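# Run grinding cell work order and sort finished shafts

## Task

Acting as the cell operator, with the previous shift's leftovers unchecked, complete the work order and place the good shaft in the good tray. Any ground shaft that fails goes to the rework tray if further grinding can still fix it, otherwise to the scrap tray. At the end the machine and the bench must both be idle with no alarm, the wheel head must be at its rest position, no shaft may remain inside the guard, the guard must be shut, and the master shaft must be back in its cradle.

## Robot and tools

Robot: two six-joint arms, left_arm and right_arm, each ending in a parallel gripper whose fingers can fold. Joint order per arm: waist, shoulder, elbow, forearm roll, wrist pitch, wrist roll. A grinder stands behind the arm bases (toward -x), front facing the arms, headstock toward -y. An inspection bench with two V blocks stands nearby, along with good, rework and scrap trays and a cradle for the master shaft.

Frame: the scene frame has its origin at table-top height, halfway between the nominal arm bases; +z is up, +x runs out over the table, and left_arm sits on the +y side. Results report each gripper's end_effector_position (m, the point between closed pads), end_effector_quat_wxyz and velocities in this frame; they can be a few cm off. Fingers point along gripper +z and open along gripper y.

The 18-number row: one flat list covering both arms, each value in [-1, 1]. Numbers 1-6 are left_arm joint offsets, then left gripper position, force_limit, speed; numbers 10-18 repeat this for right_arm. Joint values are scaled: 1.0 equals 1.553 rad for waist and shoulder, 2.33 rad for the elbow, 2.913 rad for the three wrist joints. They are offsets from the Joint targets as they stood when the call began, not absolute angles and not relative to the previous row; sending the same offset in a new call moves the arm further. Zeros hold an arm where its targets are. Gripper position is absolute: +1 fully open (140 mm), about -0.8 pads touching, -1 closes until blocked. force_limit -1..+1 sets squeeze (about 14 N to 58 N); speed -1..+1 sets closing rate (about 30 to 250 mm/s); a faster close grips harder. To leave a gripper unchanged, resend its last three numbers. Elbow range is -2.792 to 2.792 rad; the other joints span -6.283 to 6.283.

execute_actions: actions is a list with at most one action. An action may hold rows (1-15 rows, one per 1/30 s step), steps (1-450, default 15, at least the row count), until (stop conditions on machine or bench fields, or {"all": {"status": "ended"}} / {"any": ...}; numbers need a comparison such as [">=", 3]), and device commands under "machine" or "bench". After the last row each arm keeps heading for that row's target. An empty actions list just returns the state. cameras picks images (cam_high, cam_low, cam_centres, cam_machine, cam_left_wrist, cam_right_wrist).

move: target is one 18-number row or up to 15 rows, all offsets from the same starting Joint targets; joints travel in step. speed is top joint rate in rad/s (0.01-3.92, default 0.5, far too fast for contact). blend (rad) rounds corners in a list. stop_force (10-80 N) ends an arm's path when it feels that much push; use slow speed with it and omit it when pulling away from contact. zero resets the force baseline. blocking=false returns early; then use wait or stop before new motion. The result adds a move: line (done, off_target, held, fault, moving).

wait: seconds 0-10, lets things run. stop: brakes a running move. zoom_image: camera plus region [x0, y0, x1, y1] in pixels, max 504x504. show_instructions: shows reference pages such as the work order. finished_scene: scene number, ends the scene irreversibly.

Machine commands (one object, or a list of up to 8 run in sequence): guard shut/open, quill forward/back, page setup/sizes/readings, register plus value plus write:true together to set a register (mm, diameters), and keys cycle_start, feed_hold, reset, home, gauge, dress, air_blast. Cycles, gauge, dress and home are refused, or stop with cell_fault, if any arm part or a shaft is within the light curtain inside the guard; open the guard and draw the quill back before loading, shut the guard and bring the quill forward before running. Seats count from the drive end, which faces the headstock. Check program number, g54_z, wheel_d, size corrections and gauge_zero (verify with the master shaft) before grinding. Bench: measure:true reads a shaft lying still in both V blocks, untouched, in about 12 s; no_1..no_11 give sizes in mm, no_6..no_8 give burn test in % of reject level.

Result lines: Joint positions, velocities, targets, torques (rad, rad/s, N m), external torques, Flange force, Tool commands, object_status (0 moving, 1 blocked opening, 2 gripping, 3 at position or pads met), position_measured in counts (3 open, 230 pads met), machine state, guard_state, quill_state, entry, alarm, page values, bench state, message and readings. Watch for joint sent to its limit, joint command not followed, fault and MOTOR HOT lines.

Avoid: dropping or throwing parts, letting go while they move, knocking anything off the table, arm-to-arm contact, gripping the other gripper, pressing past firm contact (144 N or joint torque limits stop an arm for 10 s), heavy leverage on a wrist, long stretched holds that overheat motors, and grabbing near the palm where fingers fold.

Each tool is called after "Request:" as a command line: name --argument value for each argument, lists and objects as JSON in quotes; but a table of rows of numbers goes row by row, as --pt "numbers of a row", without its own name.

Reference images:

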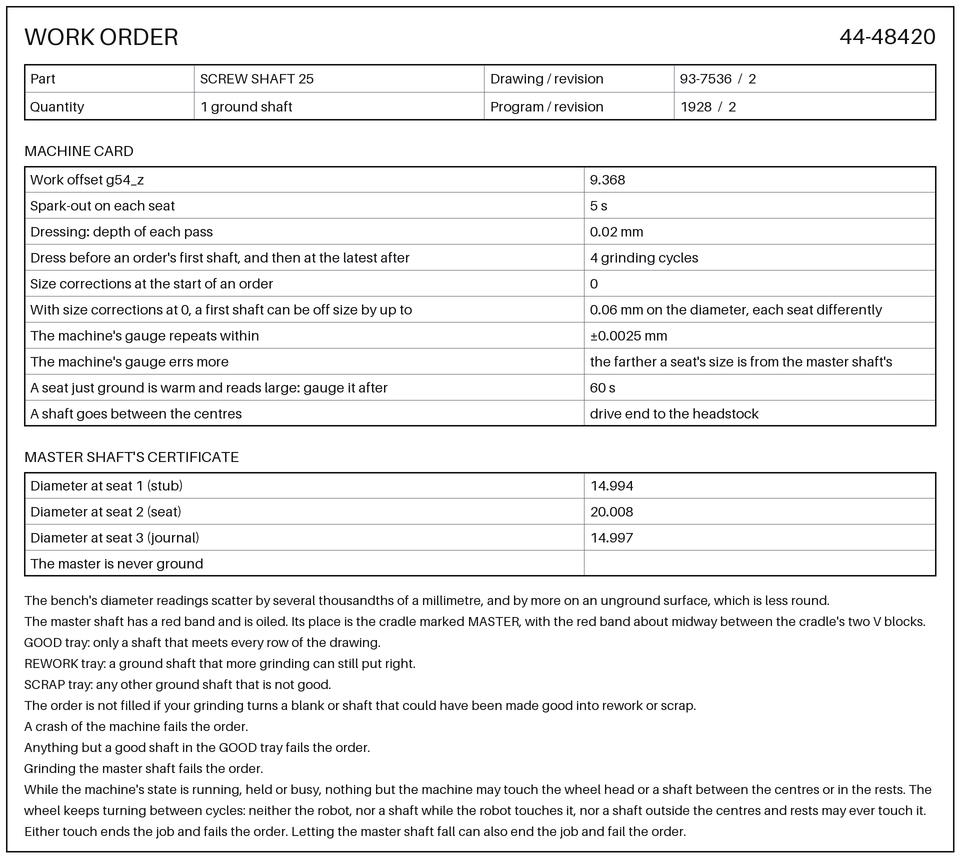

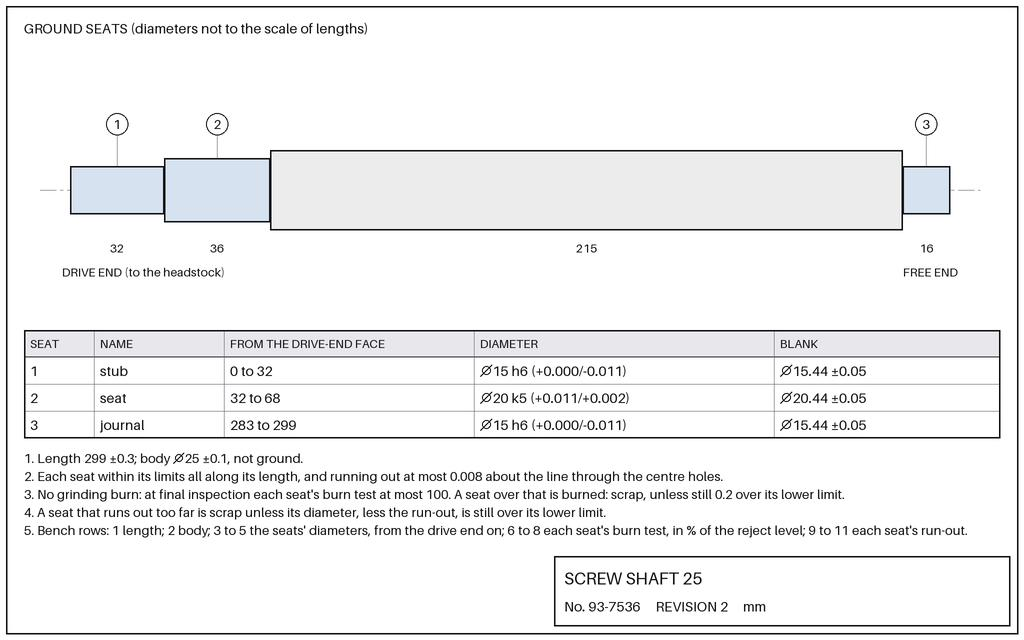

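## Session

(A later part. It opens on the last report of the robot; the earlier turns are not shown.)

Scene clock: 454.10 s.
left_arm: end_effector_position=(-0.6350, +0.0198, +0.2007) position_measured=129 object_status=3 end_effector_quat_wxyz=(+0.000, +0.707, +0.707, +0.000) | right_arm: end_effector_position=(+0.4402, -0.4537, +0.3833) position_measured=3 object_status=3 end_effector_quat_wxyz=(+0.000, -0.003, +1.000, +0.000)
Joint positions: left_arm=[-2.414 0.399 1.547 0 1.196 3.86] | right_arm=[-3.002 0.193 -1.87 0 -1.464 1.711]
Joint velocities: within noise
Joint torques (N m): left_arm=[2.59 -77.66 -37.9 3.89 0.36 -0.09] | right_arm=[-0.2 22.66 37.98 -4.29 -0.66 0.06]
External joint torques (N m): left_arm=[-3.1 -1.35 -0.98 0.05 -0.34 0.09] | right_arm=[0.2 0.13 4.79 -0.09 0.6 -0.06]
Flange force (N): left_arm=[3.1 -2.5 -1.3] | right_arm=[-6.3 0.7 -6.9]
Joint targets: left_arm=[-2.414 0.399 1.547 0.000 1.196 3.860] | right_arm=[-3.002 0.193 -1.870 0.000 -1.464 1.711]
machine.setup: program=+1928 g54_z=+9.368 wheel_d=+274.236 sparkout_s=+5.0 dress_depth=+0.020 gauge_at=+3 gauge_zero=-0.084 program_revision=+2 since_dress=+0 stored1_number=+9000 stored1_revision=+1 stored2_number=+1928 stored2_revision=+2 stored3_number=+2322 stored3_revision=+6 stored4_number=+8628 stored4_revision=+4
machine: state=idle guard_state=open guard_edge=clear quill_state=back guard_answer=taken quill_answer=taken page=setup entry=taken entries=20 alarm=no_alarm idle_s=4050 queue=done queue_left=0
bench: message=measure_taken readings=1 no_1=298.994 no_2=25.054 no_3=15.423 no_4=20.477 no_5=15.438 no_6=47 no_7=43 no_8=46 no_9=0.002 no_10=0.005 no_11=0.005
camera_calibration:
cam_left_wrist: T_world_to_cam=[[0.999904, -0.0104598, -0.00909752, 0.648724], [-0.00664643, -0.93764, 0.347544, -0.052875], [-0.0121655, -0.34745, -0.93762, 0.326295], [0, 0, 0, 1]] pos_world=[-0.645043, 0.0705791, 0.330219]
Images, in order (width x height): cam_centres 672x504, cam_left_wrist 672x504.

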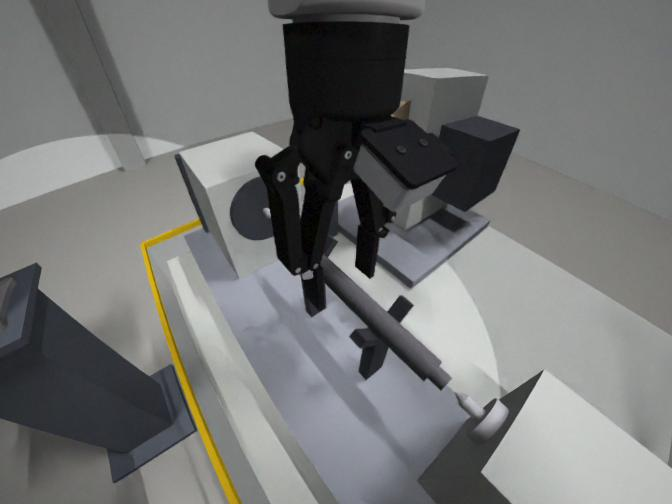

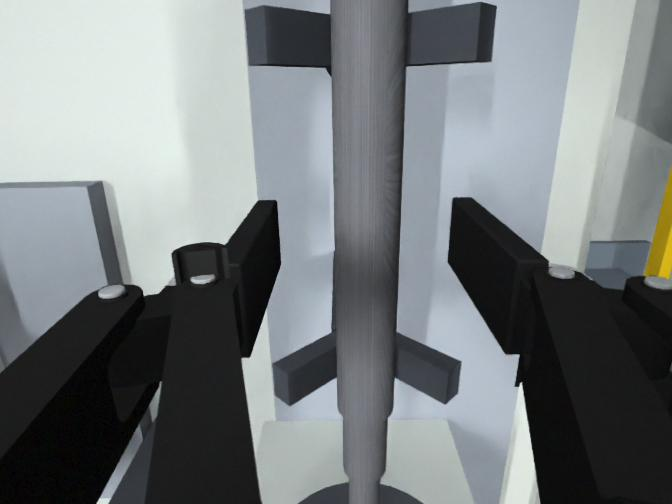

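Request:
move --pt "0 -0.0076 -0.0085 0 0.0107 0 0 1 -1 0 0 0 0 0 0 1 1 1" --pt "0 -0.0326 -0.0567 0 0.0628 0 0 1 -1 0 0 0 0 0 0 1 1 1" --pt "0 -0.0435 -0.1164 0 0.1161 0 0 1 -1 0 0 0 0 0 0 1 1 1" --pt "0.5428 -0.3174 0.0747 0 0.1095 -0.4325 0 1 -1 0 0 0 0 0 0 1 1 1" --speed '[0.06,0.3,0.4,0.8]' --blend '[0.01,0.02,0.05,0]' --cameras '["cam_centres"]'

Request:
execute_actions --actions '[{"machine":{"quill":"forward"},"steps":120,"until":{"machine":{"quill_state":"clamped"}}}]' --cameras '["cam_centres"]'

Scene clock: 464.20 s.
left_arm: end_effector_position=(-0.0550, +0.0469, +0.4200) position_measured=129 object_status=3 end_effector_quat_wxyz=(+0.000, -0.263, +0.965, +0.000) | right_arm: end_effector_position=(+0.4402, -0.4537, +0.3833) position_measured=3 object_status=3 end_effector_quat_wxyz=(+0.000, -0.003, +1.000, +0.000)
Joint positions: left_arm=[-1.571 -0.094 1.721 0 1.515 2.6] | right_arm=[-3.002 0.193 -1.87 0 -1.464 1.711]
Joint velocities: within noise
Joint torques (N m): left_arm=[2.7 -31.61 -40.54 4.22 0.33 -0.12] | right_arm=[-0.27 22.28 38.12 -4.33 -0.64 0.07]
External joint torques (N m): left_arm=[-2.62 -0.78 -1.18 0.02 -0.35 0.12] | right_arm=[0.33 -0.02 4.47 -0.03 0.58 -0.07]
Flange force (N): left_arm=[4.5 2.1 -1.4] | right_arm=[-6.1 1.0 -6.3]
Joint targets: left_arm=[-1.571 -0.094 1.721 0.000 1.515 2.600] | right_arm=[-3.002 0.193 -1.870 0.000 -1.464 1.711]
machine.setup: program=+1928 g54_z=+9.368 wheel_d=+274.236 sparkout_s=+5.0 dress_depth=+0.020 gauge_at=+3 gauge_zero=-0.084 program_revision=+2 since_dress=+0 stored1_number=+9000 stored1_revision=+1 stored2_number=+1928 stored2_revision=+2 stored3_number=+2322 stored3_revision=+6 stored4_number=+8628 stored4_revision=+4
machine: state=idle guard_state=open guard_edge=clear quill_state=back guard_answer=taken quill_answer=taken page=setup entry=taken entries=20 alarm=no_alarm idle_s=4060 queue=done queue_left=0
bench: message=measure_taken readings=1 no_1=298.994 no_2=25.054 no_3=15.423 no_4=20.477 no_5=15.438 no_6=47 no_7=43 no_8=46 no_9=0.002 no_10=0.005 no_11=0.005
move: done
Images, in order (width x height): cam_centres 672x504.

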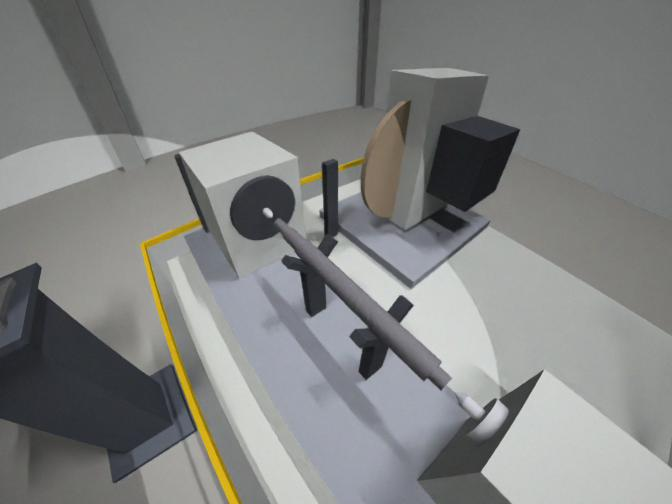

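Scene clock: 466.97 s.
left_arm: end_effector_position=(-0.0550, +0.0469, +0.4201) position_measured=129 object_status=3 end_effector_quat_wxyz=(+0.000, -0.263, +0.965, +0.000) | right_arm: end_effector_position=(+0.4402, -0.4537, +0.3833) position_measured=3 object_status=3 end_effector_quat_wxyz=(+0.000, -0.003, +1.000, +0.000)
Joint positions: left_arm=[-1.571 -0.094 1.721 0 1.515 2.6] | right_arm=[-3.002 0.193 -1.87 0 -1.464 1.711]
Joint velocities: within noise
Joint torques (N m): left_arm=[2.87 -31.45 -40.78 4.2 0.26 -0.11] | right_arm=[-0.54 22.46 37.96 -4.33 -0.61 0.07]
External joint torques (N m): left_arm=[-3 -0.65 -0.86 0.01 -0.29 0.11] | right_arm=[0.61 -0.17 4.63 -0.03 0.55 -0.07]
Flange force (N): left_arm=[5.1 2.8 -1.0] | right_arm=[-6.4 1.6 -6.6]
Joint targets: left_arm=[-1.571 -0.094 1.721 0.000 1.515 2.600] | right_arm=[-3.002 0.193 -1.870 0.000 -1.464 1.711]
Tool commands: left_gripper/position=+0.0 left_gripper/force_limit=+1.0 left_gripper/speed=-1.0 right_gripper/position=+1.0 right_gripper/force_limit=+1.0 right_gripper/speed=+1.0
machine.setup: program=+1928 g54_z=+9.368 wheel_d=+274.236 sparkout_s=+5.0 dress_depth=+0.020 gauge_at=+3 gauge_zero=-0.084 program_revision=+2 since_dress=+0 stored1_number=+9000 stored1_revision=+1 stored2_number=+1928 stored2_revision=+2 stored3_number=+2322 stored3_revision=+6 stored4_number=+8628 stored4_revision=+4
machine: state=idle guard_state=open guard_edge=clear quill_state=clamped guard_answer=taken quill_answer=taken page=setup entry=taken entries=20 alarm=no_alarm idle_s=4062 queue=running queue_left=0
bench: message=measure_taken readings=1 no_1=298.994 no_2=25.054 no_3=15.423 no_4=20.477 no_5=15.438 no_6=47 no_7=43 no_8=46 no_9=0.002 no_10=0.005 no_11=0.005
Images, in order (width x height): cam_centres 672x504.

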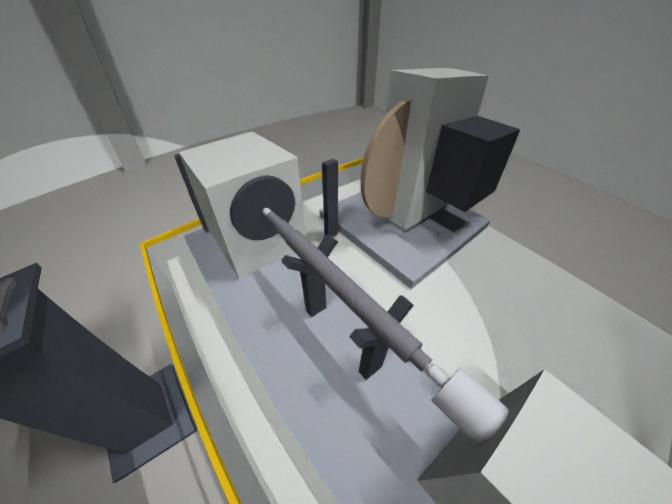

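Request:
execute_actions --actions '[{"machine":[{"guard":"shut"},{"register":"size_1","value":0.08,"write":true},{"register":"size_2","value":0.08,"write":true},{"register":"size_3","value":0.08,"write":true},{"register":"gauge_at","value":1,"write":true,"gauge":true},{"register":"gauge_at","value":2,"write":true,"gauge":true},{"register":"gauge_at","value":3,"write":true,"gauge":true},{"page":"readings"}],"steps":450,"until":{"machine":{"queue":"done"}}}]' --cameras '[]'

Request:
execute_actions --actions '[{"machine":{"page":"sizes"},"steps":10}]' --cameras '["cam_centres"]'

Scene clock: 485.03 s.
left_arm: end_effector_position=(-0.0550, +0.0469, +0.4201) position_measured=129 object_status=3 end_effector_quat_wxyz=(+0.000, -0.263, +0.965, +0.000) | right_arm: end_effector_position=(+0.4402, -0.4537, +0.3833) position_measured=3 object_status=3 end_effector_quat_wxyz=(+0.000, -0.003, +1.000, +0.000)
Joint positions: left_arm=[-1.571 -0.094 1.721 0 1.515 2.6] | right_arm=[-3.002 0.193 -1.87 0 -1.464 1.711]
Joint velocities: within noise
Joint torques (N m): left_arm=[2.82 -31.84 -40.82 4.2 0.3 -0.1] | right_arm=[-0.53 22.33 38.23 -4.29 -0.66 0.11]
External joint torques (N m): left_arm=[-2.81 -0.52 -0.8 0.02 -0.32 0.1] | right_arm=[0.55 0.23 4.4 -0.07 0.6 -0.11]
Flange force (N): left_arm=[4.8 2.5 -0.8] | right_arm=[-5.5 1.3 -6.2]
Joint targets: left_arm=[-1.571 -0.094 1.721 0.000 1.515 2.600] | right_arm=[-3.002 0.193 -1.870 0.000 -1.464 1.711]
Tool commands: left_gripper/position=+0.0 left_gripper/force_limit=+1.0 left_gripper/speed=-1.0 right_gripper/position=+1.0 right_gripper/force_limit=+1.0 right_gripper/speed=+1.0
machine.readings: gauge_d=+15.447 gauge_d_1=+15.423 gauge_d_2=+20.467 gauge_d_3=+15.447 pos_x=+0.000 pos_z=+0.000 load_peak=+0.0 cycles=+0
machine: state=idle guard_state=shut guard_edge=clear quill_state=clamped guard_answer=taken quill_answer=taken page=readings entry=taken entries=29 alarm=no_alarm idle_s=4080 queue=done queue_left=0
bench: message=measure_taken readings=1 no_1=298.994 no_2=25.054 no_3=15.423 no_4=20.477 no_5=15.438 no_6=47 no_7=43 no_8=46 no_9=0.002 no_10=0.005 no_11=0.005
No camera images: "cameras" was empty.

Scene clock: 485.57 s.
left_arm: end_effector_position=(-0.0550, +0.0469, +0.4201) position_measured=129 object_status=3 end_effector_quat_wxyz=(+0.000, -0.263, +0.965, +0.000) | right_arm: end_effector_position=(+0.4402, -0.4537, +0.3833) position_measured=3 object_status=3 end_effector_quat_wxyz=(+0.000, -0.003, +1.000, +0.000)
Joint positions: left_arm=[-1.571 -0.094 1.721 0 1.515 2.6] | right_arm=[-3.002 0.193 -1.87 0 -1.464 1.711]
Joint velocities: within noise
Joint torques (N m): left_arm=[2.7 -31.49 -40.72 4.21 0.28 -0.02] | right_arm=[-0.42 22.63 38.1 -4.33 -0.7 0.1]
External joint torques (N m): left_arm=[-2.63 -1 -1.03 0.03 -0.31 0.02] | right_arm=[0.46 -0.16 4.58 -0.04 0.64 -0.1]
Flange force (N): left_arm=[4.4 2.8 -1.3] | right_arm=[-6.4 1.2 -6.4]
Joint targets: left_arm=[-1.571 -0.094 1.721 0.000 1.515 2.600] | right_arm=[-3.002 0.193 -1.870 0.000 -1.464 1.711]
Tool commands: left_gripper/position=+0.0 left_gripper/force_limit=+1.0 left_gripper/speed=-1.0 right_gripper/position=+1.0 right_gripper/force_limit=+1.0 right_gripper/speed=+1.0
machine.sizes: size_1=+0.080 size_2=+0.080 size_3=+0.080 aim_1=+14.995 aim_2=+20.006 aim_3=+14.995
machine: state=idle guard_state=shut guard_edge=clear quill_state=clamped guard_answer=taken quill_answer=taken page=sizes entry=taken entries=29 alarm=no_alarm idle_s=4081 queue=done queue_left=0
bench: message=measure_taken readings=1 no_1=298.994 no_2=25.054 no_3=15.423 no_4=20.477 no_5=15.438 no_6=47 no_7=43 no_8=46 no_9=0.002 no_10=0.005 no_11=0.005
Images, in order (width x height): cam_centres 672x504.

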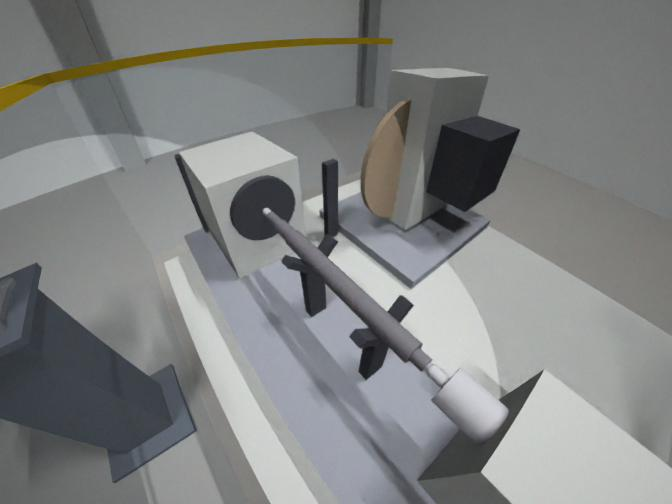

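Request:
execute_actions --actions '[{"machine":{"cycle_start":true},"steps":30}]' --cameras '[]'

Request:
execute_actions --actions '[{"steps":450,"until":{"machine":{"state":["!=","running"]}}}]' --cameras '["cam_centres"]'

Request:
execute_actions --actions '[{"steps":450,"until":{"machine":{"state":["!=","running"]}}}]' --cameras '[]'

Request:
execute_actions --actions '[{"steps":450,"until":{"machine":{"state":["!=","running"]}}}]' --cameras '[]'

Request:
execute_actions --actions '[{"steps":450,"until":{"machine":{"state":["!=","running"]}}}]' --cameras '[]'

Request:
execute_actions --actions '[{"steps":450,"until":{"machine":{"state":["!=","running"]}}}]' --cameras '[]'

Request:
execute_actions --actions '[{"steps":450,"until":{"machine":{"state":["!=","running"]}}}]' --cameras '[]'

Request:
execute_actions --actions '[{"steps":450,"until":{"machine":{"state":["!=","running"]}}}]' --cameras '[]'

Request:
execute_actions --actions '[{"steps":450,"until":{"machine":{"state":["!=","running"]}}}]' --cameras '[]'

Request:
execute_actions --actions '[{"steps":450,"until":{"machine":{"state":["!=","running"]}}}]' --cameras '[]'

Request:
execute_actions --actions '[{"steps":450,"until":{"machine":{"state":["!=","running"]}}}]' --cameras '[]'

Request:
execute_actions --actions '[{"steps":450,"until":{"machine":{"state":["!=","running"]}}}]' --cameras '[]'

Request:
execute_actions --actions '[{"steps":450,"until":{"machine":{"state":["!=","running"]}}}]' --cameras '[]'

Request:
execute_actions --actions '[{"steps":450,"until":{"machine":{"state":["!=","running"]}}}]' --cameras '[]'

Request:
execute_actions --actions '[{"steps":450,"until":{"machine":{"state":["!=","running"]}}}]' --cameras '[]'

Request:
execute_actions --actions '[{"steps":450,"until":{"machine":{"state":["!=","running"]}}}]' --cameras '[]'

Scene clock: 499.00 s.
left_arm: end_effector_position=(-0.0550, +0.0469, +0.4201) position_measured=129 object_status=3 end_effector_quat_wxyz=(+0.000, -0.263, +0.965, +0.000) | right_arm: end_effector_position=(+0.4402, -0.4537, +0.3833) position_measured=3 object_status=3 end_effector_quat_wxyz=(+0.000, -0.003, +1.000, +0.000)
Joint positions: left_arm=[-1.571 -0.094 1.721 0 1.515 2.6] | right_arm=[-3.002 0.193 -1.87 0 -1.464 1.711]
Joint velocities: within noise
Joint torques (N m): left_arm=[2.85 -31.72 -40.76 4.24 0.35 -0.07] | right_arm=[-0.49 22.63 38.02 -4.37 -0.67 0.07]
External joint torques (N m): left_arm=[-2.82 -0.63 -0.93 -0.01 -0.38 0.07] | right_arm=[0.51 -0.05 4.62 0.01 0.61 -0.07]
Flange force (N): left_arm=[4.9 2.5 -1.0] | right_arm=[-6.3 1.4 -6.5]
Joint targets: left_arm=[-1.571 -0.094 1.721 0.000 1.515 2.600] | right_arm=[-3.002 0.193 -1.870 0.000 -1.464 1.711]
Tool commands: left_gripper/position=+0.0 left_gripper/force_limit=+1.0 left_gripper/speed=-1.0 right_gripper/position=+1.0 right_gripper/force_limit=+1.0 right_gripper/speed=+1.0
machine.sizes: size_1=+0.080 size_2=+0.080 size_3=+0.080 aim_1=+14.995 aim_2=+20.006 aim_3=+14.995
machine: state=running guard_state=shut guard_edge=clear quill_state=clamped guard_answer=taken quill_answer=taken page=sizes entry=taken entries=30 alarm=no_alarm idle_s=4094 queue=running queue_left=0
bench: message=measure_taken readings=1 no_1=298.994 no_2=25.054 no_3=15.423 no_4=20.477 no_5=15.438 no_6=47 no_7=43 no_8=46 no_9=0.002 no_10=0.005 no_11=0.005
No camera images: "cameras" was empty.

Scene clock: 514.20 s.
left_arm: end_effector_position=(-0.0550, +0.0469, +0.4201) position_measured=129 object_status=3 end_effector_quat_wxyz=(+0.000, -0.263, +0.965, +0.000) | right_arm: end_effector_position=(+0.4402, -0.4537, +0.3833) position_measured=3 object_status=3 end_effector_quat_wxyz=(+0.000, -0.003, +1.000, +0.000)
Joint positions: left_arm=[-1.571 -0.094 1.721 0 1.515 2.6] | right_arm=[-3.002 0.193 -1.87 0 -1.464 1.711]
Joint velocities: within noise
Joint torques (N m): left_arm=[2.56 -31.82 -40.59 4.24 0.34 -0.08] | right_arm=[-0.7 22.44 37.94 -4.33 -0.67 0.08]
External joint torques (N m): left_arm=[-2.58 -0.67 -1.22 0 -0.36 0.08] | right_arm=[0.75 -0.12 4.65 -0.04 0.61 -0.08]
Flange force (N): left_arm=[4.6 1.9 -1.5] | right_arm=[-6.4 1.9 -6.6]
Joint targets: left_arm=[-1.571 -0.094 1.721 0.000 1.515 2.600] | right_arm=[-3.002 0.193 -1.870 0.000 -1.464 1.711]
Tool commands: left_gripper/position=+0.0 left_gripper/force_limit=+1.0 left_gripper/speed=-1.0 right_gripper/position=+1.0 right_gripper/force_limit=+1.0 right_gripper/speed=+1.0
machine.sizes: size_1=+0.080 size_2=+0.080 size_3=+0.080 aim_1=+14.995 aim_2=+20.006 aim_3=+14.995
machine: state=running guard_state=shut guard_edge=clear quill_state=clamped guard_answer=taken quill_answer=taken page=sizes entry=taken entries=30 alarm=no_alarm idle_s=4109 queue=running queue_left=0
bench: message=measure_taken readings=1 no_1=298.994 no_2=25.054 no_3=15.423 no_4=20.477 no_5=15.438 no_6=47 no_7=43 no_8=46 no_9=0.002 no_10=0.005 no_11=0.005
Images, in order (width x height): cam_centres 672x504.

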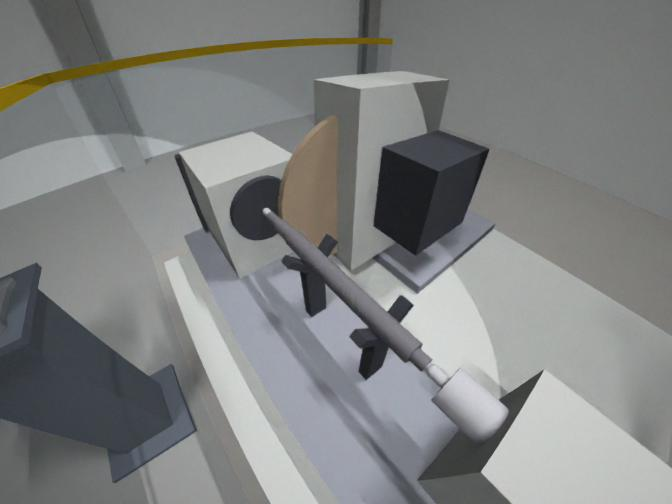

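Scene clock: 529.40 s.
left_arm: end_effector_position=(-0.0550, +0.0469, +0.4201) position_measured=129 object_status=3 end_effector_quat_wxyz=(+0.000, -0.263, +0.965, +0.000) | right_arm: end_effector_position=(+0.4402, -0.4537, +0.3833) position_measured=3 object_status=3 end_effector_quat_wxyz=(+0.000, -0.003, +1.000, +0.000)
Joint positions: left_arm=[-1.571 -0.094 1.721 0 1.515 2.6] | right_arm=[-3.002 0.193 -1.87 0 -1.464 1.711]
Joint velocities: within noise
Joint torques (N m): left_arm=[2.56 -31.83 -40.84 4.2 0.32 -0.08] | right_arm=[-0.49 22.37 37.88 -4.32 -0.65 0.08]
External joint torques (N m): left_arm=[-2.63 -0.31 -0.73 0 -0.34 0.08] | right_arm=[0.57 -0.17 4.75 -0.05 0.59 -0.08]
Flange force (N): left_arm=[4.7 2.1 -0.7] | right_arm=[-6.6 1.5 -6.8]
Joint targets: left_arm=[-1.571 -0.094 1.721 0.000 1.515 2.600] | right_arm=[-3.002 0.193 -1.870 0.000 -1.464 1.711]
Tool commands: left_gripper/position=+0.0 left_gripper/force_limit=+1.0 left_gripper/speed=-1.0 right_gripper/position=+1.0 right_gripper/force_limit=+1.0 right_gripper/speed=+1.0
machine.sizes: size_1=+0.080 size_2=+0.080 size_3=+0.080 aim_1=+14.995 aim_2=+20.006 aim_3=+14.995
machine: state=running guard_state=shut guard_edge=clear quill_state=clamped guard_answer=taken quill_answer=taken page=sizes entry=taken entries=30 alarm=no_alarm idle_s=4124 queue=running queue_left=0
bench: message=measure_taken readings=1 no_1=298.994 no_2=25.054 no_3=15.423 no_4=20.477 no_5=15.438 no_6=47 no_7=43 no_8=46 no_9=0.002 no_10=0.005 no_11=0.005
No camera images: "cameras" was empty.

Scene clock: 544.60 s.
left_arm: end_effector_position=(-0.0550, +0.0469, +0.4201) position_measured=129 object_status=3 end_effector_quat_wxyz=(+0.000, -0.263, +0.965, +0.000) | right_arm: end_effector_position=(+0.4402, -0.4537, +0.3833) position_measured=3 object_status=3 end_effector_quat_wxyz=(+0.000, -0.003, +1.000, +0.000)
Joint positions: left_arm=[-1.571 -0.094 1.721 0 1.515 2.6] | right_arm=[-3.002 0.193 -1.87 0 -1.464 1.711]
Joint velocities: within noise
Joint torques (N m): left_arm=[3.06 -31.74 -40.85 4.24 0.31 -0.01] | right_arm=[-0.3 22.48 38.17 -4.29 -0.62 0.05]
External joint torques (N m): left_arm=[-3 -0.67 -0.88 -0.01 -0.33 0.01] | right_arm=[0.37 -0.12 4.44 -0.07 0.56 -0.05]
Flange force (N): left_arm=[5.2 2.9 -1.0] | right_arm=[-6.2 1.1 -6.3]
Joint targets: left_arm=[-1.571 -0.094 1.721 0.000 1.515 2.600] | right_arm=[-3.002 0.193 -1.870 0.000 -1.464 1.711]
Tool commands: left_gripper/position=+0.0 left_gripper/force_limit=+1.0 left_gripper/speed=-1.0 right_gripper/position=+1.0 right_gripper/force_limit=+1.0 right_gripper/speed=+1.0
machine.sizes: size_1=+0.080 size_2=+0.080 size_3=+0.080 aim_1=+14.995 aim_2=+20.006 aim_3=+14.995
machine: state=running guard_state=shut guard_edge=clear quill_state=clamped guard_answer=taken quill_answer=taken page=sizes entry=taken entries=30 alarm=no_alarm idle_s=4139 queue=running queue_left=0
bench: message=measure_taken readings=1 no_1=298.994 no_2=25.054 no_3=15.423 no_4=20.477 no_5=15.438 no_6=47 no_7=43 no_8=46 no_9=0.002 no_10=0.005 no_11=0.005
No camera images: "cameras" was empty.

Scene clock: 559.80 s.
left_arm: end_effector_position=(-0.0550, +0.0469, +0.4201) position_measured=129 object_status=3 end_effector_quat_wxyz=(+0.000, -0.263, +0.965, +0.000) | right_arm: end_effector_position=(+0.4402, -0.4537, +0.3833) position_measured=3 object_status=3 end_effector_quat_wxyz=(+0.000, -0.003, +1.000, +0.000)
Joint positions: left_arm=[-1.571 -0.094 1.721 0 1.515 2.6] | right_arm=[-3.002 0.193 -1.87 0 -1.464 1.711]
Joint velocities: within noise
Joint torques (N m): left_arm=[2.8 -31.69 -40.82 4.18 0.33 -0.05] | right_arm=[-0.73 22.43 38.06 -4.36 -0.63 0.06]
External joint torques (N m): left_arm=[-2.62 -0.97 -0.88 0.05 -0.34 0.05] | right_arm=[0.78 -0.03 4.57 -0.01 0.57 -0.06]
Flange force (N): left_arm=[4.3 2.9 -1.0] | right_arm=[-6.1 2.0 -6.5]
Joint targets: left_arm=[-1.571 -0.094 1.721 0.000 1.515 2.600] | right_arm=[-3.002 0.193 -1.870 0.000 -1.464 1.711]
Tool commands: left_gripper/position=+0.0 left_gripper/force_limit=+1.0 left_gripper/speed=-1.0 right_gripper/position=+1.0 right_gripper/force_limit=+1.0 right_gripper/speed=+1.0
machine.sizes: size_1=+0.080 size_2=+0.080 size_3=+0.080 aim_1=+14.995 aim_2=+20.006 aim_3=+14.995
machine: state=running guard_state=shut guard_edge=clear quill_state=clamped guard_answer=taken quill_answer=taken page=sizes entry=taken entries=30 alarm=no_alarm idle_s=4154 queue=running queue_left=0
bench: message=measure_taken readings=1 no_1=298.994 no_2=25.054 no_3=15.423 no_4=20.477 no_5=15.438 no_6=47 no_7=43 no_8=46 no_9=0.002 no_10=0.005 no_11=0.005
No camera images: "cameras" was empty.

Scene clock: 575.00 s.
left_arm: end_effector_position=(-0.0550, +0.0469, +0.4201) position_measured=129 object_status=3 end_effector_quat_wxyz=(+0.000, -0.263, +0.965, +0.000) | right_arm: end_effector_position=(+0.4402, -0.4537, +0.3833) position_measured=3 object_status=3 end_effector_quat_wxyz=(+0.000, -0.003, +1.000, +0.000)
Joint positions: left_arm=[-1.571 -0.094 1.721 0 1.515 2.6] | right_arm=[-3.002 0.193 -1.87 0 -1.464 1.711]
Joint velocities: within noise
Joint torques (N m): left_arm=[2.79 -31.87 -40.71 4.19 0.32 -0.09] | right_arm=[-0.59 22.37 38.12 -4.32 -0.59 0.07]
External joint torques (N m): left_arm=[-2.59 -0.39 -0.84 0.04 -0.33 0.09] | right_arm=[0.63 0.09 4.58 -0.05 0.53 -0.07]
Flange force (N): left_arm=[4.6 2.0 -0.9] | right_arm=[-5.9 1.6 -6.6]
Joint targets: left_arm=[-1.571 -0.094 1.721 0.000 1.515 2.600] | right_arm=[-3.002 0.193 -1.870 0.000 -1.464 1.711]
Tool commands: left_gripper/position=+0.0 left_gripper/force_limit=+1.0 left_gripper/speed=-1.0 right_gripper/position=+1.0 right_gripper/force_limit=+1.0 right_gripper/speed=+1.0
machine.sizes: size_1=+0.080 size_2=+0.080 size_3=+0.080 aim_1=+14.995 aim_2=+20.006 aim_3=+14.995
machine: state=running guard_state=shut guard_edge=clear quill_state=clamped guard_answer=taken quill_answer=taken page=sizes entry=taken entries=30 alarm=no_alarm idle_s=4169 queue=running queue_left=0
bench: message=measure_taken readings=1 no_1=298.994 no_2=25.054 no_3=15.423 no_4=20.477 no_5=15.438 no_6=47 no_7=43 no_8=46 no_9=0.002 no_10=0.005 no_11=0.005
No camera images: "cameras" was empty.

Scene clock: 590.20 s.
left_arm: end_effector_position=(-0.0550, +0.0469, +0.4201) position_measured=129 object_status=3 end_effector_quat_wxyz=(+0.000, -0.263, +0.965, +0.000) | right_arm: end_effector_position=(+0.4402, -0.4537, +0.3833) position_measured=3 object_status=3 end_effector_quat_wxyz=(+0.000, -0.003, +1.000, +0.000)
Joint positions: left_arm=[-1.571 -0.094 1.721 0 1.515 2.6] | right_arm=[-3.002 0.193 -1.87 0 -1.464 1.711]
Joint velocities: within noise
Joint torques (N m): left_arm=[2.7 -31.18 -40.88 4.2 0.33 -0.03] | right_arm=[-0.56 22.48 37.95 -4.26 -0.68 0.09]
External joint torques (N m): left_arm=[-2.68 -1.27 -0.9 0.05 -0.35 0.03] | right_arm=[0.57 0.19 4.75 -0.11 0.62 -0.09]
Flange force (N): left_arm=[4.2 3.4 -1.0] | right_arm=[-6.0 1.5 -6.8]
Joint targets: left_arm=[-1.571 -0.094 1.721 0.000 1.515 2.600] | right_arm=[-3.002 0.193 -1.870 0.000 -1.464 1.711]
Tool commands: left_gripper/position=+0.0 left_gripper/force_limit=+1.0 left_gripper/speed=-1.0 right_gripper/position=+1.0 right_gripper/force_limit=+1.0 right_gripper/speed=+1.0
machine.sizes: size_1=+0.080 size_2=+0.080 size_3=+0.080 aim_1=+14.995 aim_2=+20.006 aim_3=+14.995
machine: state=running guard_state=shut guard_edge=clear quill_state=clamped guard_answer=taken quill_answer=taken page=sizes entry=taken entries=30 alarm=no_alarm idle_s=4184 queue=running queue_left=0
bench: message=measure_taken readings=1 no_1=298.994 no_2=25.054 no_3=15.423 no_4=20.477 no_5=15.438 no_6=47 no_7=43 no_8=46 no_9=0.002 no_10=0.005 no_11=0.005
No camera images: "cameras" was empty.

Scene clock: 605.40 s.
left_arm: end_effector_position=(-0.0550, +0.0469, +0.4201) position_measured=129 object_status=3 end_effector_quat_wxyz=(+0.000, -0.263, +0.965, +0.000) | right_arm: end_effector_position=(+0.4402, -0.4537, +0.3833) position_measured=3 object_status=3 end_effector_quat_wxyz=(+0.000, -0.003, +1.000, +0.000)
Joint positions: left_arm=[-1.571 -0.094 1.721 0 1.515 2.6] | right_arm=[-3.002 0.193 -1.87 0 -1.464 1.711]
Joint velocities: within noise
Joint torques (N m): left_arm=[2.74 -31.6 -40.69 4.18 0.37 -0.11] | right_arm=[-0.5 22.79 37.95 -4.3 -0.64 0.07]
External joint torques (N m): left_arm=[-2.62 -0.81 -0.97 0.05 -0.39 0.11] | right_arm=[0.57 -0.48 4.69 -0.06 0.58 -0.07]
Flange force (N): left_arm=[4.4 2.5 -1.0] | right_arm=[-7.1 1.6 -6.6]
Joint targets: left_arm=[-1.571 -0.094 1.721 0.000 1.515 2.600] | right_arm=[-3.002 0.193 -1.870 0.000 -1.464 1.711]
Tool commands: left_gripper/position=+0.0 left_gripper/force_limit=+1.0 left_gripper/speed=-1.0 right_gripper/position=+1.0 right_gripper/force_limit=+1.0 right_gripper/speed=+1.0
machine.sizes: size_1=+0.080 size_2=+0.080 size_3=+0.080 aim_1=+14.995 aim_2=+20.006 aim_3=+14.995
machine: state=running guard_state=shut guard_edge=clear quill_state=clamped guard_answer=taken quill_answer=taken page=sizes entry=taken entries=30 alarm=no_alarm idle_s=4199 queue=running queue_left=0
bench: message=measure_taken readings=1 no_1=298.994 no_2=25.054 no_3=15.423 no_4=20.477 no_5=15.438 no_6=47 no_7=43 no_8=46 no_9=0.002 no_10=0.005 no_11=0.005
No camera images: "cameras" was empty.

Scene clock: 620.60 s.
left_arm: end_effector_position=(-0.0550, +0.0469, +0.4201) position_measured=129 object_status=3 end_effector_quat_wxyz=(+0.000, -0.263, +0.965, +0.000) | right_arm: end_effector_position=(+0.4402, -0.4537, +0.3833) position_measured=3 object_status=3 end_effector_quat_wxyz=(+0.000, -0.003, +1.000, +0.000)
Joint positions: left_arm=[-1.571 -0.094 1.721 0 1.515 2.6] | right_arm=[-3.002 0.193 -1.87 0 -1.464 1.711]
Joint velocities: within noise
Joint torques (N m): left_arm=[2.65 -31.71 -40.83 4.24 0.34 -0.07] | right_arm=[-0.55 22.5 37.96 -4.3 -0.64 0.07]
External joint torques (N m): left_arm=[-2.64 -0.63 -0.76 -0.02 -0.36 0.07] | right_arm=[0.62 -0.17 4.69 -0.07 0.58 -0.07]
Flange force (N): left_arm=[4.5 2.5 -0.7] | right_arm=[-6.5 1.6 -6.7]
Joint targets: left_arm=[-1.571 -0.094 1.721 0.000 1.515 2.600] | right_arm=[-3.002 0.193 -1.870 0.000 -1.464 1.711]
Tool commands: left_gripper/position=+0.0 left_gripper/force_limit=+1.0 left_gripper/speed=-1.0 right_gripper/position=+1.0 right_gripper/force_limit=+1.0 right_gripper/speed=+1.0
machine.sizes: size_1=+0.080 size_2=+0.080 size_3=+0.080 aim_1=+14.995 aim_2=+20.006 aim_3=+14.995
machine: state=running guard_state=shut guard_edge=clear quill_state=clamped guard_answer=taken quill_answer=taken page=sizes entry=taken entries=30 alarm=no_alarm idle_s=4214 queue=running queue_left=0
bench: message=measure_taken readings=1 no_1=298.994 no_2=25.054 no_3=15.423 no_4=20.477 no_5=15.438 no_6=47 no_7=43 no_8=46 no_9=0.002 no_10=0.005 no_11=0.005
No camera images: "cameras" was empty.

Scene clock: 635.80 s.
left_arm: end_effector_position=(-0.0550, +0.0469, +0.4201) position_measured=129 object_status=3 end_effector_quat_wxyz=(+0.000, -0.263, +0.965, +0.000) | right_arm: end_effector_position=(+0.4402, -0.4537, +0.3833) position_measured=3 object_status=3 end_effector_quat_wxyz=(+0.000, -0.003, +1.000, +0.000)
Joint positions: left_arm=[-1.571 -0.094 1.721 0 1.515 2.6] | right_arm=[-3.002 0.193 -1.87 0 -1.464 1.711]
Joint velocities: within noise
Joint torques (N m): left_arm=[2.55 -31.56 -40.78 4.19 0.31 -0.05] | right_arm=[-0.12 22.4 38.13 -4.32 -0.64 0.12]
External joint torques (N m): left_arm=[-2.48 -0.9 -0.92 0.04 -0.33 0.05] | right_arm=[0.11 0.33 4.58 -0.05 0.58 -0.12]
Flange force (N): left_arm=[4.1 2.6 -1.1] | right_arm=[-5.7 0.3 -6.6]
Joint targets: left_arm=[-1.571 -0.094 1.721 0.000 1.515 2.600] | right_arm=[-3.002 0.193 -1.870 0.000 -1.464 1.711]
Tool commands: left_gripper/position=+0.0 left_gripper/force_limit=+1.0 left_gripper/speed=-1.0 right_gripper/position=+1.0 right_gripper/force_limit=+1.0 right_gripper/speed=+1.0
machine.sizes: size_1=+0.080 size_2=+0.080 size_3=+0.080 aim_1=+14.995 aim_2=+20.006 aim_3=+14.995
machine: state=running guard_state=shut guard_edge=clear quill_state=clamped guard_answer=taken quill_answer=taken page=sizes entry=taken entries=30 alarm=no_alarm idle_s=4229 queue=running queue_left=0
bench: message=measure_taken readings=1 no_1=298.994 no_2=25.054 no_3=15.423 no_4=20.477 no_5=15.438 no_6=47 no_7=43 no_8=46 no_9=0.002 no_10=0.005 no_11=0.005
No camera images: "cameras" was empty.

Scene clock: 651.00 s.
left_arm: end_effector_position=(-0.0550, +0.0469, +0.4201) position_measured=129 object_status=3 end_effector_quat_wxyz=(+0.000, -0.263, +0.965, +0.000) | right_arm: end_effector_position=(+0.4402, -0.4537, +0.3833) position_measured=3 object_status=3 end_effector_quat_wxyz=(+0.000, -0.003, +1.000, +0.000)
Joint positions: left_arm=[-1.571 -0.094 1.721 0 1.515 2.6] | right_arm=[-3.002 0.193 -1.87 0 -1.464 1.711]
Joint velocities: within noise
Joint torques (N m): left_arm=[2.82 -31.84 -40.81 4.17 0.31 -0.07] | right_arm=[-0.75 22.43 38.2 -4.31 -0.67 0.12]
External joint torques (N m): left_arm=[-2.77 -0.76 -0.96 0.07 -0.33 0.07] | right_arm=[0.76 0.23 4.47 -0.07 0.61 -0.12]
Flange force (N): left_arm=[4.7 2.6 -1.1] | right_arm=[-5.5 1.8 -6.3]
Joint targets: left_arm=[-1.571 -0.094 1.721 0.000 1.515 2.600] | right_arm=[-3.002 0.193 -1.870 0.000 -1.464 1.711]
Tool commands: left_gripper/position=+0.0 left_gripper/force_limit=+1.0 left_gripper/speed=-1.0 right_gripper/position=+1.0 right_gripper/force_limit=+1.0 right_gripper/speed=+1.0
machine.sizes: size_1=+0.080 size_2=+0.080 size_3=+0.080 aim_1=+14.995 aim_2=+20.006 aim_3=+14.995
machine: state=running guard_state=shut guard_edge=clear quill_state=clamped guard_answer=taken quill_answer=taken page=sizes entry=taken entries=30 alarm=no_alarm idle_s=4244 queue=running queue_left=0
bench: message=measure_taken readings=1 no_1=298.994 no_2=25.054 no_3=15.423 no_4=20.477 no_5=15.438 no_6=47 no_7=43 no_8=46 no_9=0.002 no_10=0.005 no_11=0.005
No camera images: "cameras" was empty.

Scene clock: 666.20 s.
left_arm: end_effector_position=(-0.0550, +0.0469, +0.4201) position_measured=129 object_status=3 end_effector_quat_wxyz=(+0.000, -0.263, +0.965, +0.000) | right_arm: end_effector_position=(+0.4402, -0.4537, +0.3833) position_measured=3 object_status=3 end_effector_quat_wxyz=(+0.000, -0.003, +1.000, +0.000)
Joint positions: left_arm=[-1.571 -0.094 1.721 0 1.515 2.6] | right_arm=[-3.002 0.193 -1.87 0 -1.464 1.711]
Joint velocities: within noise
Joint torques (N m): left_arm=[3.01 -31.94 -40.87 4.23 0.31 -0.01] | right_arm=[-0.44 22.51 37.98 -4.37 -0.64 0.02]
External joint torques (N m): left_arm=[-3.02 -0.47 -0.82 0 -0.33 0.01] | right_arm=[0.45 0.16 4.71 0 0.58 -0.02]
Flange force (N): left_arm=[5.4 2.7 -0.9] | right_arm=[-6.0 1.4 -6.8]
Joint targets: left_arm=[-1.571 -0.094 1.721 0.000 1.515 2.600] | right_arm=[-3.002 0.193 -1.870 0.000 -1.464 1.711]
Tool commands: left_gripper/position=+0.0 left_gripper/force_limit=+1.0 left_gripper/speed=-1.0 right_gripper/position=+1.0 right_gripper/force_limit=+1.0 right_gripper/speed=+1.0
machine.sizes: size_1=+0.080 size_2=+0.080 size_3=+0.080 aim_1=+14.995 aim_2=+20.006 aim_3=+14.995
machine: state=running guard_state=shut guard_edge=clear quill_state=clamped guard_answer=taken quill_answer=taken page=sizes entry=taken entries=30 alarm=no_alarm idle_s=4260 queue=running queue_left=0
bench: message=measure_taken readings=1 no_1=298.994 no_2=25.054 no_3=15.423 no_4=20.477 no_5=15.438 no_6=47 no_7=43 no_8=46 no_9=0.002 no_10=0.005 no_11=0.005
No camera images: "cameras" was empty.

Scene clock: 681.40 s.
left_arm: end_effector_position=(-0.0550, +0.0469, +0.4201) position_measured=129 object_status=3 end_effector_quat_wxyz=(+0.000, -0.263, +0.965, +0.000) | right_arm: end_effector_position=(+0.4402, -0.4537, +0.3833) position_measured=3 object_status=3 end_effector_quat_wxyz=(+0.000, -0.003, +1.000, +0.000)
Joint positions: left_arm=[-1.571 -0.094 1.721 0 1.515 2.6] | right_arm=[-3.002 0.193 -1.87 0 -1.464 1.711]
Joint velocities: within noise
Joint torques (N m): left_arm=[2.84 -31.89 -40.8 4.22 0.29 -0.11] | right_arm=[-0.49 22.57 38.12 -4.38 -0.66 0.08]
External joint torques (N m): left_arm=[-2.75 -0.55 -0.9 0.02 -0.31 0.11] | right_arm=[0.49 0.12 4.54 0.01 0.6 -0.08]
Flange force (N): left_arm=[4.7 2.3 -1.0] | right_arm=[-5.9 1.3 -6.4]
Joint targets: left_arm=[-1.571 -0.094 1.721 0.000 1.515 2.600] | right_arm=[-3.002 0.193 -1.870 0.000 -1.464 1.711]
Tool commands: left_gripper/position=+0.0 left_gripper/force_limit=+1.0 left_gripper/speed=-1.0 right_gripper/position=+1.0 right_gripper/force_limit=+1.0 right_gripper/speed=+1.0
machine.sizes: size_1=+0.080 size_2=+0.080 size_3=+0.080 aim_1=+14.995 aim_2=+20.006 aim_3=+14.995
machine: state=running guard_state=shut guard_edge=clear quill_state=clamped guard_answer=taken quill_answer=taken page=sizes entry=taken entries=30 alarm=no_alarm idle_s=4275 queue=running queue_left=0
bench: message=measure_taken readings=1 no_1=298.994 no_2=25.054 no_3=15.423 no_4=20.477 no_5=15.438 no_6=47 no_7=43 no_8=46 no_9=0.002 no_10=0.005 no_11=0.005
No camera images: "cameras" was empty.

Scene clock: 696.60 s.
left_arm: end_effector_position=(-0.0550, +0.0469, +0.4201) position_measured=129 object_status=3 end_effector_quat_wxyz=(+0.000, -0.263, +0.965, +0.000) | right_arm: end_effector_position=(+0.4402, -0.4537, +0.3833) position_measured=3 object_status=3 end_effector_quat_wxyz=(+0.000, -0.003, +1.000, +0.000)
Joint positions: left_arm=[-1.571 -0.094 1.721 0 1.515 2.6] | right_arm=[-3.002 0.193 -1.87 0 -1.464 1.711]
Joint velocities: within noise
Joint torques (N m): left_arm=[2.81 -31.59 -40.63 4.2 0.3 -0.06] | right_arm=[-0.44 22.4 37.84 -4.33 -0.65 0.1]
External joint torques (N m): left_arm=[-2.7 -0.92 -1.07 0.04 -0.32 0.06] | right_arm=[0.5 -0.08 4.78 -0.03 0.6 -0.1]
Flange force (N): left_arm=[4.6 2.6 -1.3] | right_arm=[-6.5 1.3 -6.8]
Joint targets: left_arm=[-1.571 -0.094 1.721 0.000 1.515 2.600] | right_arm=[-3.002 0.193 -1.870 0.000 -1.464 1.711]
Tool commands: left_gripper/position=+0.0 left_gripper/force_limit=+1.0 left_gripper/speed=-1.0 right_gripper/position=+1.0 right_gripper/force_limit=+1.0 right_gripper/speed=+1.0
machine.sizes: size_1=+0.080 size_2=+0.080 size_3=+0.080 aim_1=+14.995 aim_2=+20.006 aim_3=+14.995
machine: state=running guard_state=shut guard_edge=clear quill_state=clamped guard_answer=taken quill_answer=taken page=sizes entry=taken entries=30 alarm=no_alarm idle_s=4290 queue=running queue_left=0
bench: message=measure_taken readings=1 no_1=298.994 no_2=25.054 no_3=15.423 no_4=20.477 no_5=15.438 no_6=47 no_7=43 no_8=46 no_9=0.002 no_10=0.005 no_11=0.005
No camera images: "cameras" was empty.

Scene clock: 711.80 s.
left_arm: end_effector_position=(-0.0550, +0.0469, +0.4201) position_measured=129 object_status=3 end_effector_quat_wxyz=(+0.000, -0.263, +0.965, +0.000) | right_arm: end_effector_position=(+0.4402, -0.4537, +0.3833) position_measured=3 object_status=3 end_effector_quat_wxyz=(+0.000, -0.003, +1.000, +0.000)
Joint positions: left_arm=[-1.571 -0.094 1.721 0 1.515 2.6] | right_arm=[-3.002 0.193 -1.87 0 -1.464 1.711]
Joint velocities: within noise
Joint torques (N m): left_arm=[2.86 -31.74 -40.77 4.16 0.34 -0.08] | right_arm=[-0.07 22.71 38.06 -4.28 -0.65 0.09]
External joint torques (N m): left_arm=[-2.81 -0.35 -0.77 0.06 -0.37 0.08] | right_arm=[0.09 -0.1 4.65 -0.1 0.59 -0.09]
Flange force (N): left_arm=[5.0 2.3 -0.7] | right_arm=[-6.5 0.4 -6.6]
Joint targets: left_arm=[-1.571 -0.094 1.721 0.000 1.515 2.600] | right_arm=[-3.002 0.193 -1.870 0.000 -1.464 1.711]
Tool commands: left_gripper/position=+0.0 left_gripper/force_limit=+1.0 left_gripper/speed=-1.0 right_gripper/position=+1.0 right_gripper/force_limit=+1.0 right_gripper/speed=+1.0
machine.sizes: size_1=+0.080 size_2=+0.080 size_3=+0.080 aim_1=+14.995 aim_2=+20.006 aim_3=+14.995
machine: state=running guard_state=shut guard_edge=clear quill_state=clamped guard_answer=taken quill_answer=taken page=sizes entry=taken entries=30 alarm=no_alarm idle_s=4305 queue=running queue_left=0
bench: message=measure_taken readings=1 no_1=298.994 no_2=25.054 no_3=15.423 no_4=20.477 no_5=15.438 no_6=47 no_7=43 no_8=46 no_9=0.002 no_10=0.005 no_11=0.005
No camera images: "cameras" was empty.

Scene clock: 727.00 s.
left_arm: end_effector_position=(-0.0550, +0.0469, +0.4201) position_measured=129 object_status=3 end_effector_quat_wxyz=(+0.000, -0.263, +0.965, +0.000) | right_arm: end_effector_position=(+0.4402, -0.4537, +0.3833) position_measured=3 object_status=3 end_effector_quat_wxyz=(+0.000, -0.003, +1.000, +0.000)
Joint positions: left_arm=[-1.571 -0.094 1.721 0 1.515 2.6] | right_arm=[-3.002 0.193 -1.87 0 -1.464 1.711]
Joint velocities: within noise
Joint torques (N m): left_arm=[2.83 -31.58 -40.75 4.2 0.31 -0.06] | right_arm=[0.12 22.28 38.17 -4.29 -0.66 0.08]
External joint torques (N m): left_arm=[-2.8 -0.69 -0.9 0.03 -0.33 0.06] | right_arm=[-0.05 0.02 4.46 -0.09 0.59 -0.08]
Flange force (N): left_arm=[4.8 2.6 -1.0] | right_arm=[-6.1 0.1 -6.3]
Joint targets: left_arm=[-1.571 -0.094 1.721 0.000 1.515 2.600] | right_arm=[-3.002 0.193 -1.870 0.000 -1.464 1.711]
Tool commands: left_gripper/position=+0.0 left_gripper/force_limit=+1.0 left_gripper/speed=-1.0 right_gripper/position=+1.0 right_gripper/force_limit=+1.0 right_gripper/speed=+1.0
machine.sizes: size_1=+0.080 size_2=+0.080 size_3=+0.080 aim_1=+14.995 aim_2=+20.006 aim_3=+14.995
machine: state=running guard_state=shut guard_edge=clear quill_state=clamped guard_answer=taken quill_answer=taken page=sizes entry=taken entries=30 alarm=no_alarm idle_s=4320 queue=running queue_left=0
bench: message=measure_taken readings=1 no_1=298.994 no_2=25.054 no_3=15.423 no_4=20.477 no_5=15.438 no_6=47 no_7=43 no_8=46 no_9=0.002 no_10=0.005 no_11=0.005
No camera images: "cameras" was empty.

Request:
execute_actions --actions '[{"machine":{"page":"readings"},"steps":30}]' --cameras '["cam_centres"]'

Request:
execute_actions --actions '[{"steps":450,"until":{"machine":{"state":["!=","running"]}}}]' --cameras '[]'

Scene clock: 730.73 s.
left_arm: end_effector_position=(-0.0550, +0.0469, +0.4201) position_measured=129 object_status=3 end_effector_quat_wxyz=(+0.000, -0.263, +0.965, +0.000) | right_arm: end_effector_position=(+0.4402, -0.4537, +0.3833) position_measured=3 object_status=3 end_effector_quat_wxyz=(+0.000, -0.003, +1.000, +0.000)
Joint positions: left_arm=[-1.571 -0.094 1.721 0 1.515 2.6] | right_arm=[-3.002 0.193 -1.87 0 -1.464 1.711]
Joint velocities: within noise
Joint torques (N m): left_arm=[2.79 -31.62 -40.74 4.24 0.31 -0.08] | right_arm=[-0.34 22.32 37.89 -4.36 -0.62 0.1]
External joint torques (N m): left_arm=[-2.68 -0.97 -0.92 -0.02 -0.33 0.08] | right_arm=[0.37 0.24 4.82 -0.01 0.57 -0.1]
Flange force (N): left_arm=[4.4 2.8 -1.1] | right_arm=[-6.1 1.0 -7.0]
Joint targets: left_arm=[-1.571 -0.094 1.721 0.000 1.515 2.600] | right_arm=[-3.002 0.193 -1.870 0.000 -1.464 1.711]
Tool commands: left_gripper/position=+0.0 left_gripper/force_limit=+1.0 left_gripper/speed=-1.0 right_gripper/position=+1.0 right_gripper/force_limit=+1.0 right_gripper/speed=+1.0
machine.readings: gauge_d=+15.447 gauge_d_1=+0.000 gauge_d_2=+0.000 gauge_d_3=+0.000 pos_x=-370.654 pos_z=+291.000 load_peak=+11.8 cycles=+0
machine: state=running guard_state=shut guard_edge=clear quill_state=clamped guard_answer=taken quill_answer=taken page=readings entry=taken entries=30 alarm=no_alarm idle_s=4323 queue=done queue_left=0
bench: message=measure_taken readings=1 no_1=298.994 no_2=25.054 no_3=15.423 no_4=20.477 no_5=15.438 no_6=47 no_7=43 no_8=46 no_9=0.002 no_10=0.005 no_11=0.005
Images, in order (width x height): cam_centres 672x504.

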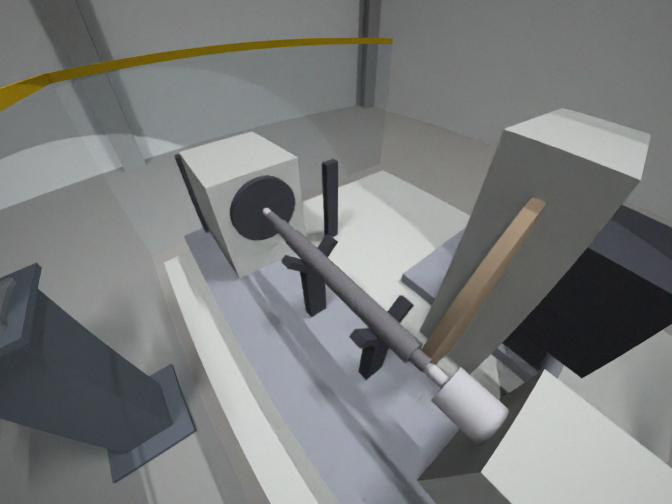

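Scene clock: 745.93 s.
left_arm: end_effector_position=(-0.0550, +0.0469, +0.4201) position_measured=129 object_status=3 end_effector_quat_wxyz=(+0.000, -0.263, +0.965, +0.000) | right_arm: end_effector_position=(+0.4402, -0.4537, +0.3833) position_measured=3 object_status=3 end_effector_quat_wxyz=(+0.000, -0.003, +1.000, +0.000)
Joint positions: left_arm=[-1.571 -0.094 1.721 0 1.515 2.6] | right_arm=[-3.002 0.193 -1.87 0 -1.464 1.711]
Joint velocities: within noise
Joint torques (N m): left_arm=[2.64 -31.47 -40.81 4.21 0.32 -0.13] | right_arm=[-0.4 22.23 38.13 -4.29 -0.61 0.06]
External joint torques (N m): left_arm=[-2.62 -0.57 -0.84 0.02 -0.35 0.13] | right_arm=[0.44 0.3 4.52 -0.07 0.54 -0.06]
Flange force (N): left_arm=[4.4 2.2 -0.9] | right_arm=[-5.5 1.2 -6.5]
Joint targets: left_arm=[-1.571 -0.094 1.721 0.000 1.515 2.600] | right_arm=[-3.002 0.193 -1.870 0.000 -1.464 1.711]
Tool commands: left_gripper/position=+0.0 left_gripper/force_limit=+1.0 left_gripper/speed=-1.0 right_gripper/position=+1.0 right_gripper/force_limit=+1.0 right_gripper/speed=+1.0
machine.readings: gauge_d=+15.447 gauge_d_1=+0.000 gauge_d_2=+0.000 gauge_d_3=+0.000 pos_x=-370.684 pos_z=+291.000 load_peak=+11.8 cycles=+0
machine: state=running guard_state=shut guard_edge=clear quill_state=clamped guard_answer=taken quill_answer=taken page=readings entry=taken entries=30 alarm=no_alarm idle_s=4338 queue=done queue_left=0
bench: message=measure_taken readings=1 no_1=298.994 no_2=25.054 no_3=15.423 no_4=20.477 no_5=15.438 no_6=47 no_7=43 no_8=46 no_9=0.002 no_10=0.005 no_11=0.005
No camera images: "cameras" was empty.


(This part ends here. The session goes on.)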